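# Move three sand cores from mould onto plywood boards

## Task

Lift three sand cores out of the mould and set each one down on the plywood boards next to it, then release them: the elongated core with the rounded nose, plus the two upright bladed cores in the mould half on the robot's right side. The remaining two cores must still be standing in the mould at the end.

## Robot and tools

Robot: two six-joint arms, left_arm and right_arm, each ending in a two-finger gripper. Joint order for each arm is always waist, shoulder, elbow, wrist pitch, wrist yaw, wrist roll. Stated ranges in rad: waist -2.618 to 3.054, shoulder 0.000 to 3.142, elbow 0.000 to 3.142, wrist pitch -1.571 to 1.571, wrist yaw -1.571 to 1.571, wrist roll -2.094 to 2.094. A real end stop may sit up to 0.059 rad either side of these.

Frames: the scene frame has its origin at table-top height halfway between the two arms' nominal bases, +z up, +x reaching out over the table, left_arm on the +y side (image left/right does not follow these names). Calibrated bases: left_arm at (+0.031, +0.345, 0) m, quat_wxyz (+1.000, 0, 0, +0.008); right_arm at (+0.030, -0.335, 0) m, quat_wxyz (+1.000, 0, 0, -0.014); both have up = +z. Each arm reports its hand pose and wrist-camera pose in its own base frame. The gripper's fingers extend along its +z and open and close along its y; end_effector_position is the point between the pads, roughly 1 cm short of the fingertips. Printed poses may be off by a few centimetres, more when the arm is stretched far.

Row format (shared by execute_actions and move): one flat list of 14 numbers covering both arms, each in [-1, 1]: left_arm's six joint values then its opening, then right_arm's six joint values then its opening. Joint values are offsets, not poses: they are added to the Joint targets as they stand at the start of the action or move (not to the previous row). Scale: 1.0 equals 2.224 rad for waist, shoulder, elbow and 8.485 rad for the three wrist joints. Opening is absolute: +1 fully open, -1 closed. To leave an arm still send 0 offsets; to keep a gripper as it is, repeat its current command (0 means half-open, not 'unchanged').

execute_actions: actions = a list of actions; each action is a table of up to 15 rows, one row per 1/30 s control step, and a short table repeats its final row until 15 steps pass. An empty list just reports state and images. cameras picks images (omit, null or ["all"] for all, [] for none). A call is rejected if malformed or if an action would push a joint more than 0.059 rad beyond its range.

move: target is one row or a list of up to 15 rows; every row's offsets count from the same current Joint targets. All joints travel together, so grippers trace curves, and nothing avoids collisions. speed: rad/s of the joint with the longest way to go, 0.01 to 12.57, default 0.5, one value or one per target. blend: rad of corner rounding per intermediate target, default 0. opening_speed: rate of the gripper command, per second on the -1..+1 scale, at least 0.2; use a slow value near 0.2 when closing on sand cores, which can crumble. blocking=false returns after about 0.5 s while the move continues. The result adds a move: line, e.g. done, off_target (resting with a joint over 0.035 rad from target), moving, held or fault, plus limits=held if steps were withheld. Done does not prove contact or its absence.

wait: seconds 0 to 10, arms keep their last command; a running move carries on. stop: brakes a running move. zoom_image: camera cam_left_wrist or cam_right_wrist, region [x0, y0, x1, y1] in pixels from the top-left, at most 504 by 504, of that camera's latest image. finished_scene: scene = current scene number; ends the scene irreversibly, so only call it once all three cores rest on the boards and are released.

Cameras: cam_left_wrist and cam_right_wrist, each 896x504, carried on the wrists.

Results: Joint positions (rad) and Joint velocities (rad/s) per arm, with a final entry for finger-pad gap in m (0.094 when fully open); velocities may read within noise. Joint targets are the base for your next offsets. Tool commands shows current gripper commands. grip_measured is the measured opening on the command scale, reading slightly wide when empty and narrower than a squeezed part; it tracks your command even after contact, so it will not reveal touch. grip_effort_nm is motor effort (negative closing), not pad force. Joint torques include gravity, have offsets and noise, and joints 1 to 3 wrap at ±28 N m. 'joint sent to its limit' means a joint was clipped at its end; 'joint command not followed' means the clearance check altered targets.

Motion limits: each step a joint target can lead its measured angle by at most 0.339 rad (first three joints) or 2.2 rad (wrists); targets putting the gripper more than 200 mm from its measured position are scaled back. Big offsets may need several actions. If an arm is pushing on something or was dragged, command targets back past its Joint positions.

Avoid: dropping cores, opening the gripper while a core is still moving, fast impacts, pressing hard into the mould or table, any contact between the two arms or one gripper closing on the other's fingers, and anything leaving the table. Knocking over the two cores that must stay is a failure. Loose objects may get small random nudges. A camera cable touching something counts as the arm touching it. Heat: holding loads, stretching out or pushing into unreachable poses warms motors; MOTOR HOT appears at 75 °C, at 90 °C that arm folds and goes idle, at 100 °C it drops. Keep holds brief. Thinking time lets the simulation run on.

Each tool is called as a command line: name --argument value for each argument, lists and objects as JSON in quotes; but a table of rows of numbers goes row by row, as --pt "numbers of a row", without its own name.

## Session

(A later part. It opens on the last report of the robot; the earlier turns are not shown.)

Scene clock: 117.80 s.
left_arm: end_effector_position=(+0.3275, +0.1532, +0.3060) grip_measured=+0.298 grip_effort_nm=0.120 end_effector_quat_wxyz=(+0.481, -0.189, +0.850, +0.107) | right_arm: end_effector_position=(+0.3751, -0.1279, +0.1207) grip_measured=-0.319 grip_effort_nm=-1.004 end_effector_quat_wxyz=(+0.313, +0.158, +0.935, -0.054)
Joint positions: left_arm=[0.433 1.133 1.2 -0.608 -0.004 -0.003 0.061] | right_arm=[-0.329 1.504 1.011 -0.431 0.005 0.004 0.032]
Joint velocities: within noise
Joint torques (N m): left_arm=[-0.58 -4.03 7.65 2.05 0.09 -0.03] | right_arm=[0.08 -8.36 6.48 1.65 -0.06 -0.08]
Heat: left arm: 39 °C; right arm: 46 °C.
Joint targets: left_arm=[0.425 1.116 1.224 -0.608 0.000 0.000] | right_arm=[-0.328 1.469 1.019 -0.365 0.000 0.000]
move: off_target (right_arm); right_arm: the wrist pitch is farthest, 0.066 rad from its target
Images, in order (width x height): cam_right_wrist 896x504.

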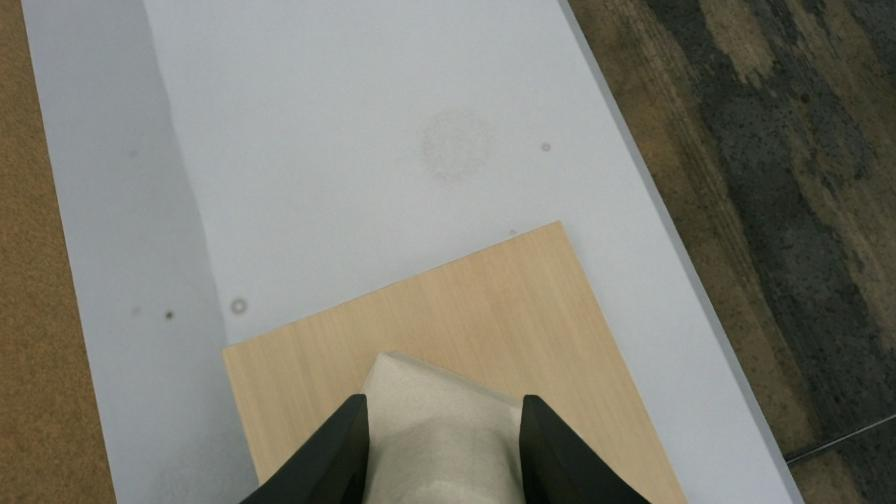

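move --target '[0,0,0,0,0,0,0.3,0,0.008,0.004,0.009,0,0,-0.55]' --speed 0.15 --cameras '[]'

move --target '[0,0,0,0,0,0,0.3,0,0.001,-0.015,0.004,0,0,-0.55]' --speed 0.1 --cameras '["cam_right_wrist"]'

Scene clock: 122.53 s.
left_arm: end_effector_position=(+0.3275, +0.1532, +0.3060) grip_measured=+0.298 grip_effort_nm=0.134 end_effector_quat_wxyz=(+0.481, -0.189, +0.850, +0.107) | right_arm: end_effector_position=(+0.3879, -0.1323, +0.1317) grip_measured=-0.319 grip_effort_nm=-1.009 end_effector_quat_wxyz=(+0.346, +0.156, +0.923, -0.059)
Joint positions: left_arm=[0.433 1.133 1.2 -0.608 -0.004 -0.003 0.061] | right_arm=[-0.329 1.504 1.011 -0.361 0.005 0.004 0.032]
Joint velocities: within noise
Joint torques (N m): left_arm=[-0.53 -4.08 7.62 2.02 0.09 -0.04] | right_arm=[0.05 -6.97 7.28 1.83 -0.05 -0.09]
Heat: left arm: 39 °C; right arm: 44 °C.
Joint targets: left_arm=[0.425 1.116 1.224 -0.608 0.000 0.000] | right_arm=[-0.328 1.487 1.028 -0.289 0.000 0.000]
move: off_target (right_arm); right_arm: the wrist pitch is farthest, 0.072 rad from its target
No camera images: "cameras" was empty.

Scene clock: 123.53 s.
left_arm: end_effector_position=(+0.3275, +0.1532, +0.3060) grip_measured=+0.298 grip_effort_nm=0.125 end_effector_quat_wxyz=(+0.481, -0.189, +0.850, +0.107) | right_arm: end_effector_position=(+0.3891, -0.1327, +0.1292) grip_measured=-0.319 grip_effort_nm=-1.004 end_effector_quat_wxyz=(+0.352, +0.156, +0.921, -0.060)
Joint positions: left_arm=[0.433 1.133 1.2 -0.608 -0.004 -0.003 0.061] | right_arm=[-0.329 1.504 0.992 -0.328 0.005 0.004 0.032]
Joint velocities: within noise
Joint torques (N m): left_arm=[-0.57 -4.08 7.65 2.05 0.07 -0.02] | right_arm=[0.05 -6.76 6.17 1.82 -0.06 -0.08]
Heat: left arm: 39 °C; right arm: 44 °C.
Joint targets: left_arm=[0.425 1.116 1.224 -0.608 0.000 0.000] | right_arm=[-0.328 1.490 0.994 -0.255 0.000 0.000]
move: off_target (right_arm); right_arm: the wrist pitch is farthest, 0.073 rad from its target
Images, in order (width x height): cam_right_wrist 896x504.

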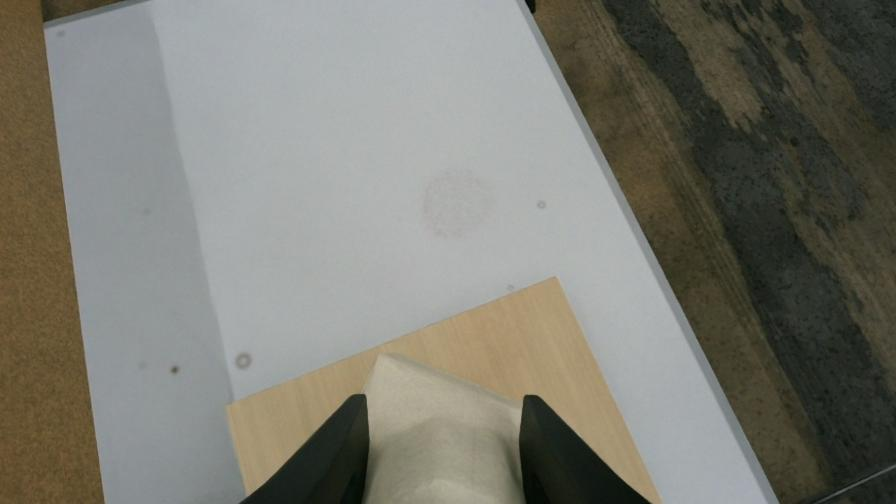

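move --target '[0,0,0,0,0,0,0.3,0,0,-0.0165,0.0035,0,0,-0.55]' --speed 0.1 --cameras '[]'

move --target '[0,0,0,0,0,0,0.3,0,0,-0.0125,0.0028,0,0,-0.55]' --speed 0.1 --cameras '[]'

Scene clock: 127.03 s.
left_arm: end_effector_position=(+0.3275, +0.1532, +0.3060) grip_measured=+0.298 grip_effort_nm=0.120 end_effector_quat_wxyz=(+0.481, -0.189, +0.850, +0.107) | right_arm: end_effector_position=(+0.3855, -0.1315, +0.1193) grip_measured=-0.319 grip_effort_nm=-1.004 end_effector_quat_wxyz=(+0.349, +0.156, +0.922, -0.060)
Joint positions: left_arm=[0.433 1.133 1.2 -0.608 -0.004 -0.003 0.061] | right_arm=[-0.329 1.504 0.955 -0.298 0.005 0.004 0.032]
Joint velocities: within noise
Joint torques (N m): left_arm=[-0.49 -4.03 7.56 2.02 0.07 -0.03] | right_arm=[0.03 -6.69 6.06 1.84 -0.06 -0.08]
Heat: left arm: 39 °C; right arm: 43 °C.
Joint targets: left_arm=[0.425 1.116 1.224 -0.608 0.000 0.000] | right_arm=[-0.328 1.490 0.958 -0.225 0.000 0.000]
move: off_target (right_arm); right_arm: the wrist pitch is farthest, 0.073 rad from its target
No camera images: "cameras" was empty.

Scene clock: 127.83 s.
left_arm: end_effector_position=(+0.3275, +0.1532, +0.3060) grip_measured=+0.298 grip_effort_nm=0.120 end_effector_quat_wxyz=(+0.481, -0.189, +0.850, +0.107) | right_arm: end_effector_position=(+0.3859, -0.1316, +0.1159) grip_measured=-0.319 grip_effort_nm=-1.004 end_effector_quat_wxyz=(+0.355, +0.156, +0.920, -0.061)
Joint positions: left_arm=[0.433 1.133 1.2 -0.608 -0.004 -0.003 0.061] | right_arm=[-0.329 1.504 0.932 -0.263 0.005 0.004 0.032]
Joint velocities: within noise
Joint torques (N m): left_arm=[-0.54 -4.11 7.69 2.04 0.08 -0.01] | right_arm=[0.08 -6.69 5.63 1.71 -0.05 -0.09]
Heat: left arm: 39 °C; right arm: 43 °C.
Joint targets: left_arm=[0.425 1.116 1.224 -0.608 0.000 0.000] | right_arm=[-0.328 1.490 0.930 -0.201 0.000 0.000]
move: off_target (right_arm); right_arm: the wrist pitch is farthest, 0.062 rad from its target
No camera images: "cameras" was empty.

Contact is starting; I'll unload slightly more, release, and retreat.

move --target '[0,0,0,0,0,0,0.3,0,0,-0.016,0.0015,0,0,-0.55]' --speed 0.1 --cameras '[]'

move --target '[0,0,0,0,0,0,0.3,0,0,0,0,0,0,0.3]' --opening_speed 0.4 --cameras '[]'

move --pt "0 0 0 0 0 0 0.3 0 -0.03 0.13 -0.05 0 0 0.3" --pt "0 0 0 0 0 0 0.3 0 -0.1 0.3 -0.13 0 0 0.3" --speed 0.6

Scene clock: 132.10 s.
left_arm: end_effector_position=(+0.3275, +0.1532, +0.3060) grip_measured=+0.298 grip_effort_nm=0.120 end_effector_quat_wxyz=(+0.481, -0.189, +0.850, +0.107) | right_arm: end_effector_position=(+0.3882, -0.1324, +0.1141) grip_measured=-0.320 grip_effort_nm=-1.009 end_effector_quat_wxyz=(+0.366, +0.155, +0.915, -0.062)
Joint positions: left_arm=[0.433 1.133 1.2 -0.608 -0.004 -0.003 0.061] | right_arm=[-0.329 1.504 0.907 -0.212 0.005 0.004 0.032]
Joint velocities: within noise
Joint torques (N m): left_arm=[-0.5 -4.08 7.69 2.04 0.08 -0.03] | right_arm=[0.06 -6.68 4.92 1.4 -0.06 -0.08]
Heat: left arm: 39 °C; right arm: 42 °C.
Joint targets: left_arm=[0.425 1.116 1.224 -0.608 0.000 0.000] | right_arm=[-0.328 1.490 0.894 -0.189 0.000 0.000]
move: done
No camera images: "cameras" was empty.

Scene clock: 134.43 s.
left_arm: end_effector_position=(+0.3275, +0.1532, +0.3060) grip_measured=+0.298 grip_effort_nm=0.120 end_effector_quat_wxyz=(+0.481, -0.189, +0.850, +0.107) | right_arm: end_effector_position=(+0.3880, -0.1326, +0.1138) grip_measured=+0.297 grip_effort_nm=0.178 end_effector_quat_wxyz=(+0.367, +0.155, +0.915, -0.063)
Joint positions: left_arm=[0.433 1.133 1.2 -0.608 -0.004 -0.003 0.061] | right_arm=[-0.329 1.504 0.905 -0.21 0.006 0.004 0.061]
Joint velocities: within noise
Joint torques (N m): left_arm=[-0.55 -3.97 7.61 2.03 0.09 -0.04] | right_arm=[0.05 -6.68 5.03 1.39 -0.07 -0.09]
Heat: left arm: 39 °C; right arm: 41 °C.
Joint targets: left_arm=[0.425 1.116 1.224 -0.608 0.000 0.000] | right_arm=[-0.328 1.490 0.894 -0.189 0.000 0.000]
move: done
No camera images: "cameras" was empty.

Scene clock: 137.20 s.
left_arm: end_effector_position=(+0.3275, +0.1532, +0.3060) grip_measured=+0.298 grip_effort_nm=0.120 end_effector_quat_wxyz=(+0.481, -0.189, +0.850, +0.107) | right_arm: end_effector_position=(+0.2792, -0.0954, +0.2801) grip_measured=+0.297 grip_effort_nm=0.178 end_effector_quat_wxyz=(+0.267, +0.160, +0.949, -0.047)
Joint positions: left_arm=[0.433 1.133 1.2 -0.608 -0.004 -0.003 0.061] | right_arm=[-0.329 1.278 1.536 -1.279 0.006 0.004 0.061]
Joint velocities: within noise
Joint torques (N m): left_arm=[-0.57 -4.12 7.64 2.06 0.07 -0.04] | right_arm=[0.05 -3.9 7.21 0.79 -0.06 -0.09]
Heat: left arm: 39 °C; right arm: 41 °C.
Joint targets: left_arm=[0.425 1.116 1.224 -0.608 0.000 0.000] | right_arm=[-0.328 1.267 1.562 -1.292 0.000 0.000]
move: done

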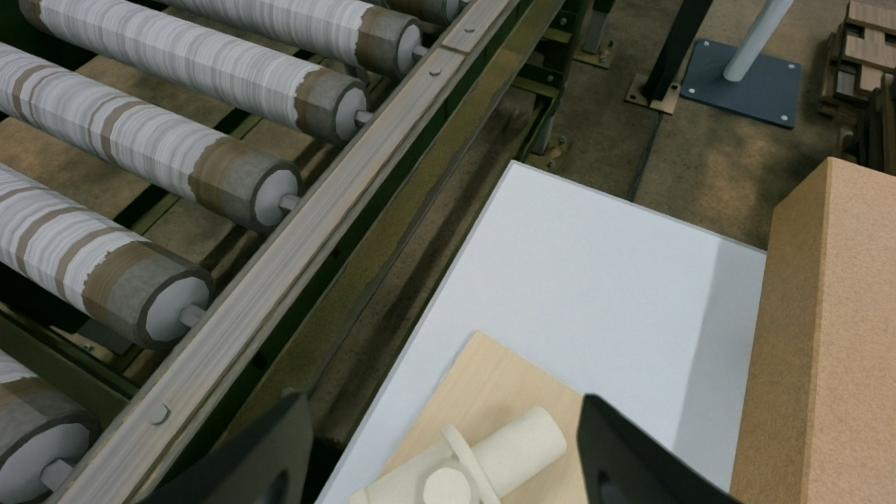

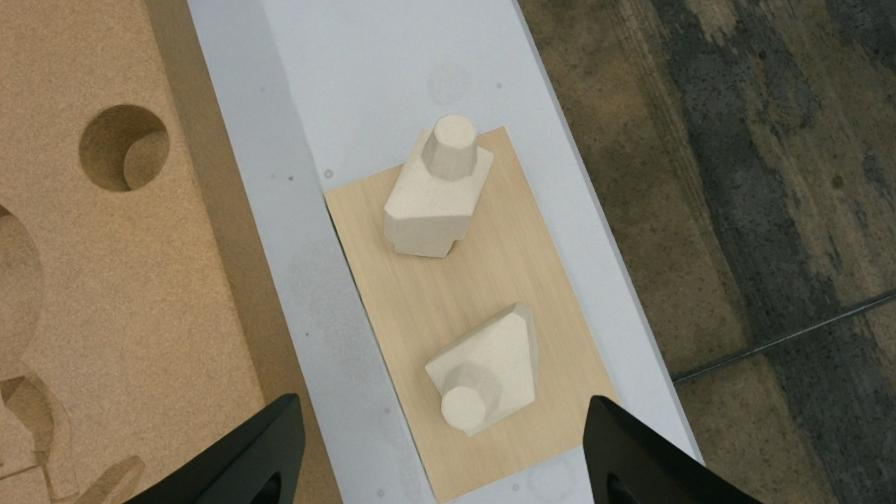

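finished_scene --scene 2

The scene is finished: the task was done.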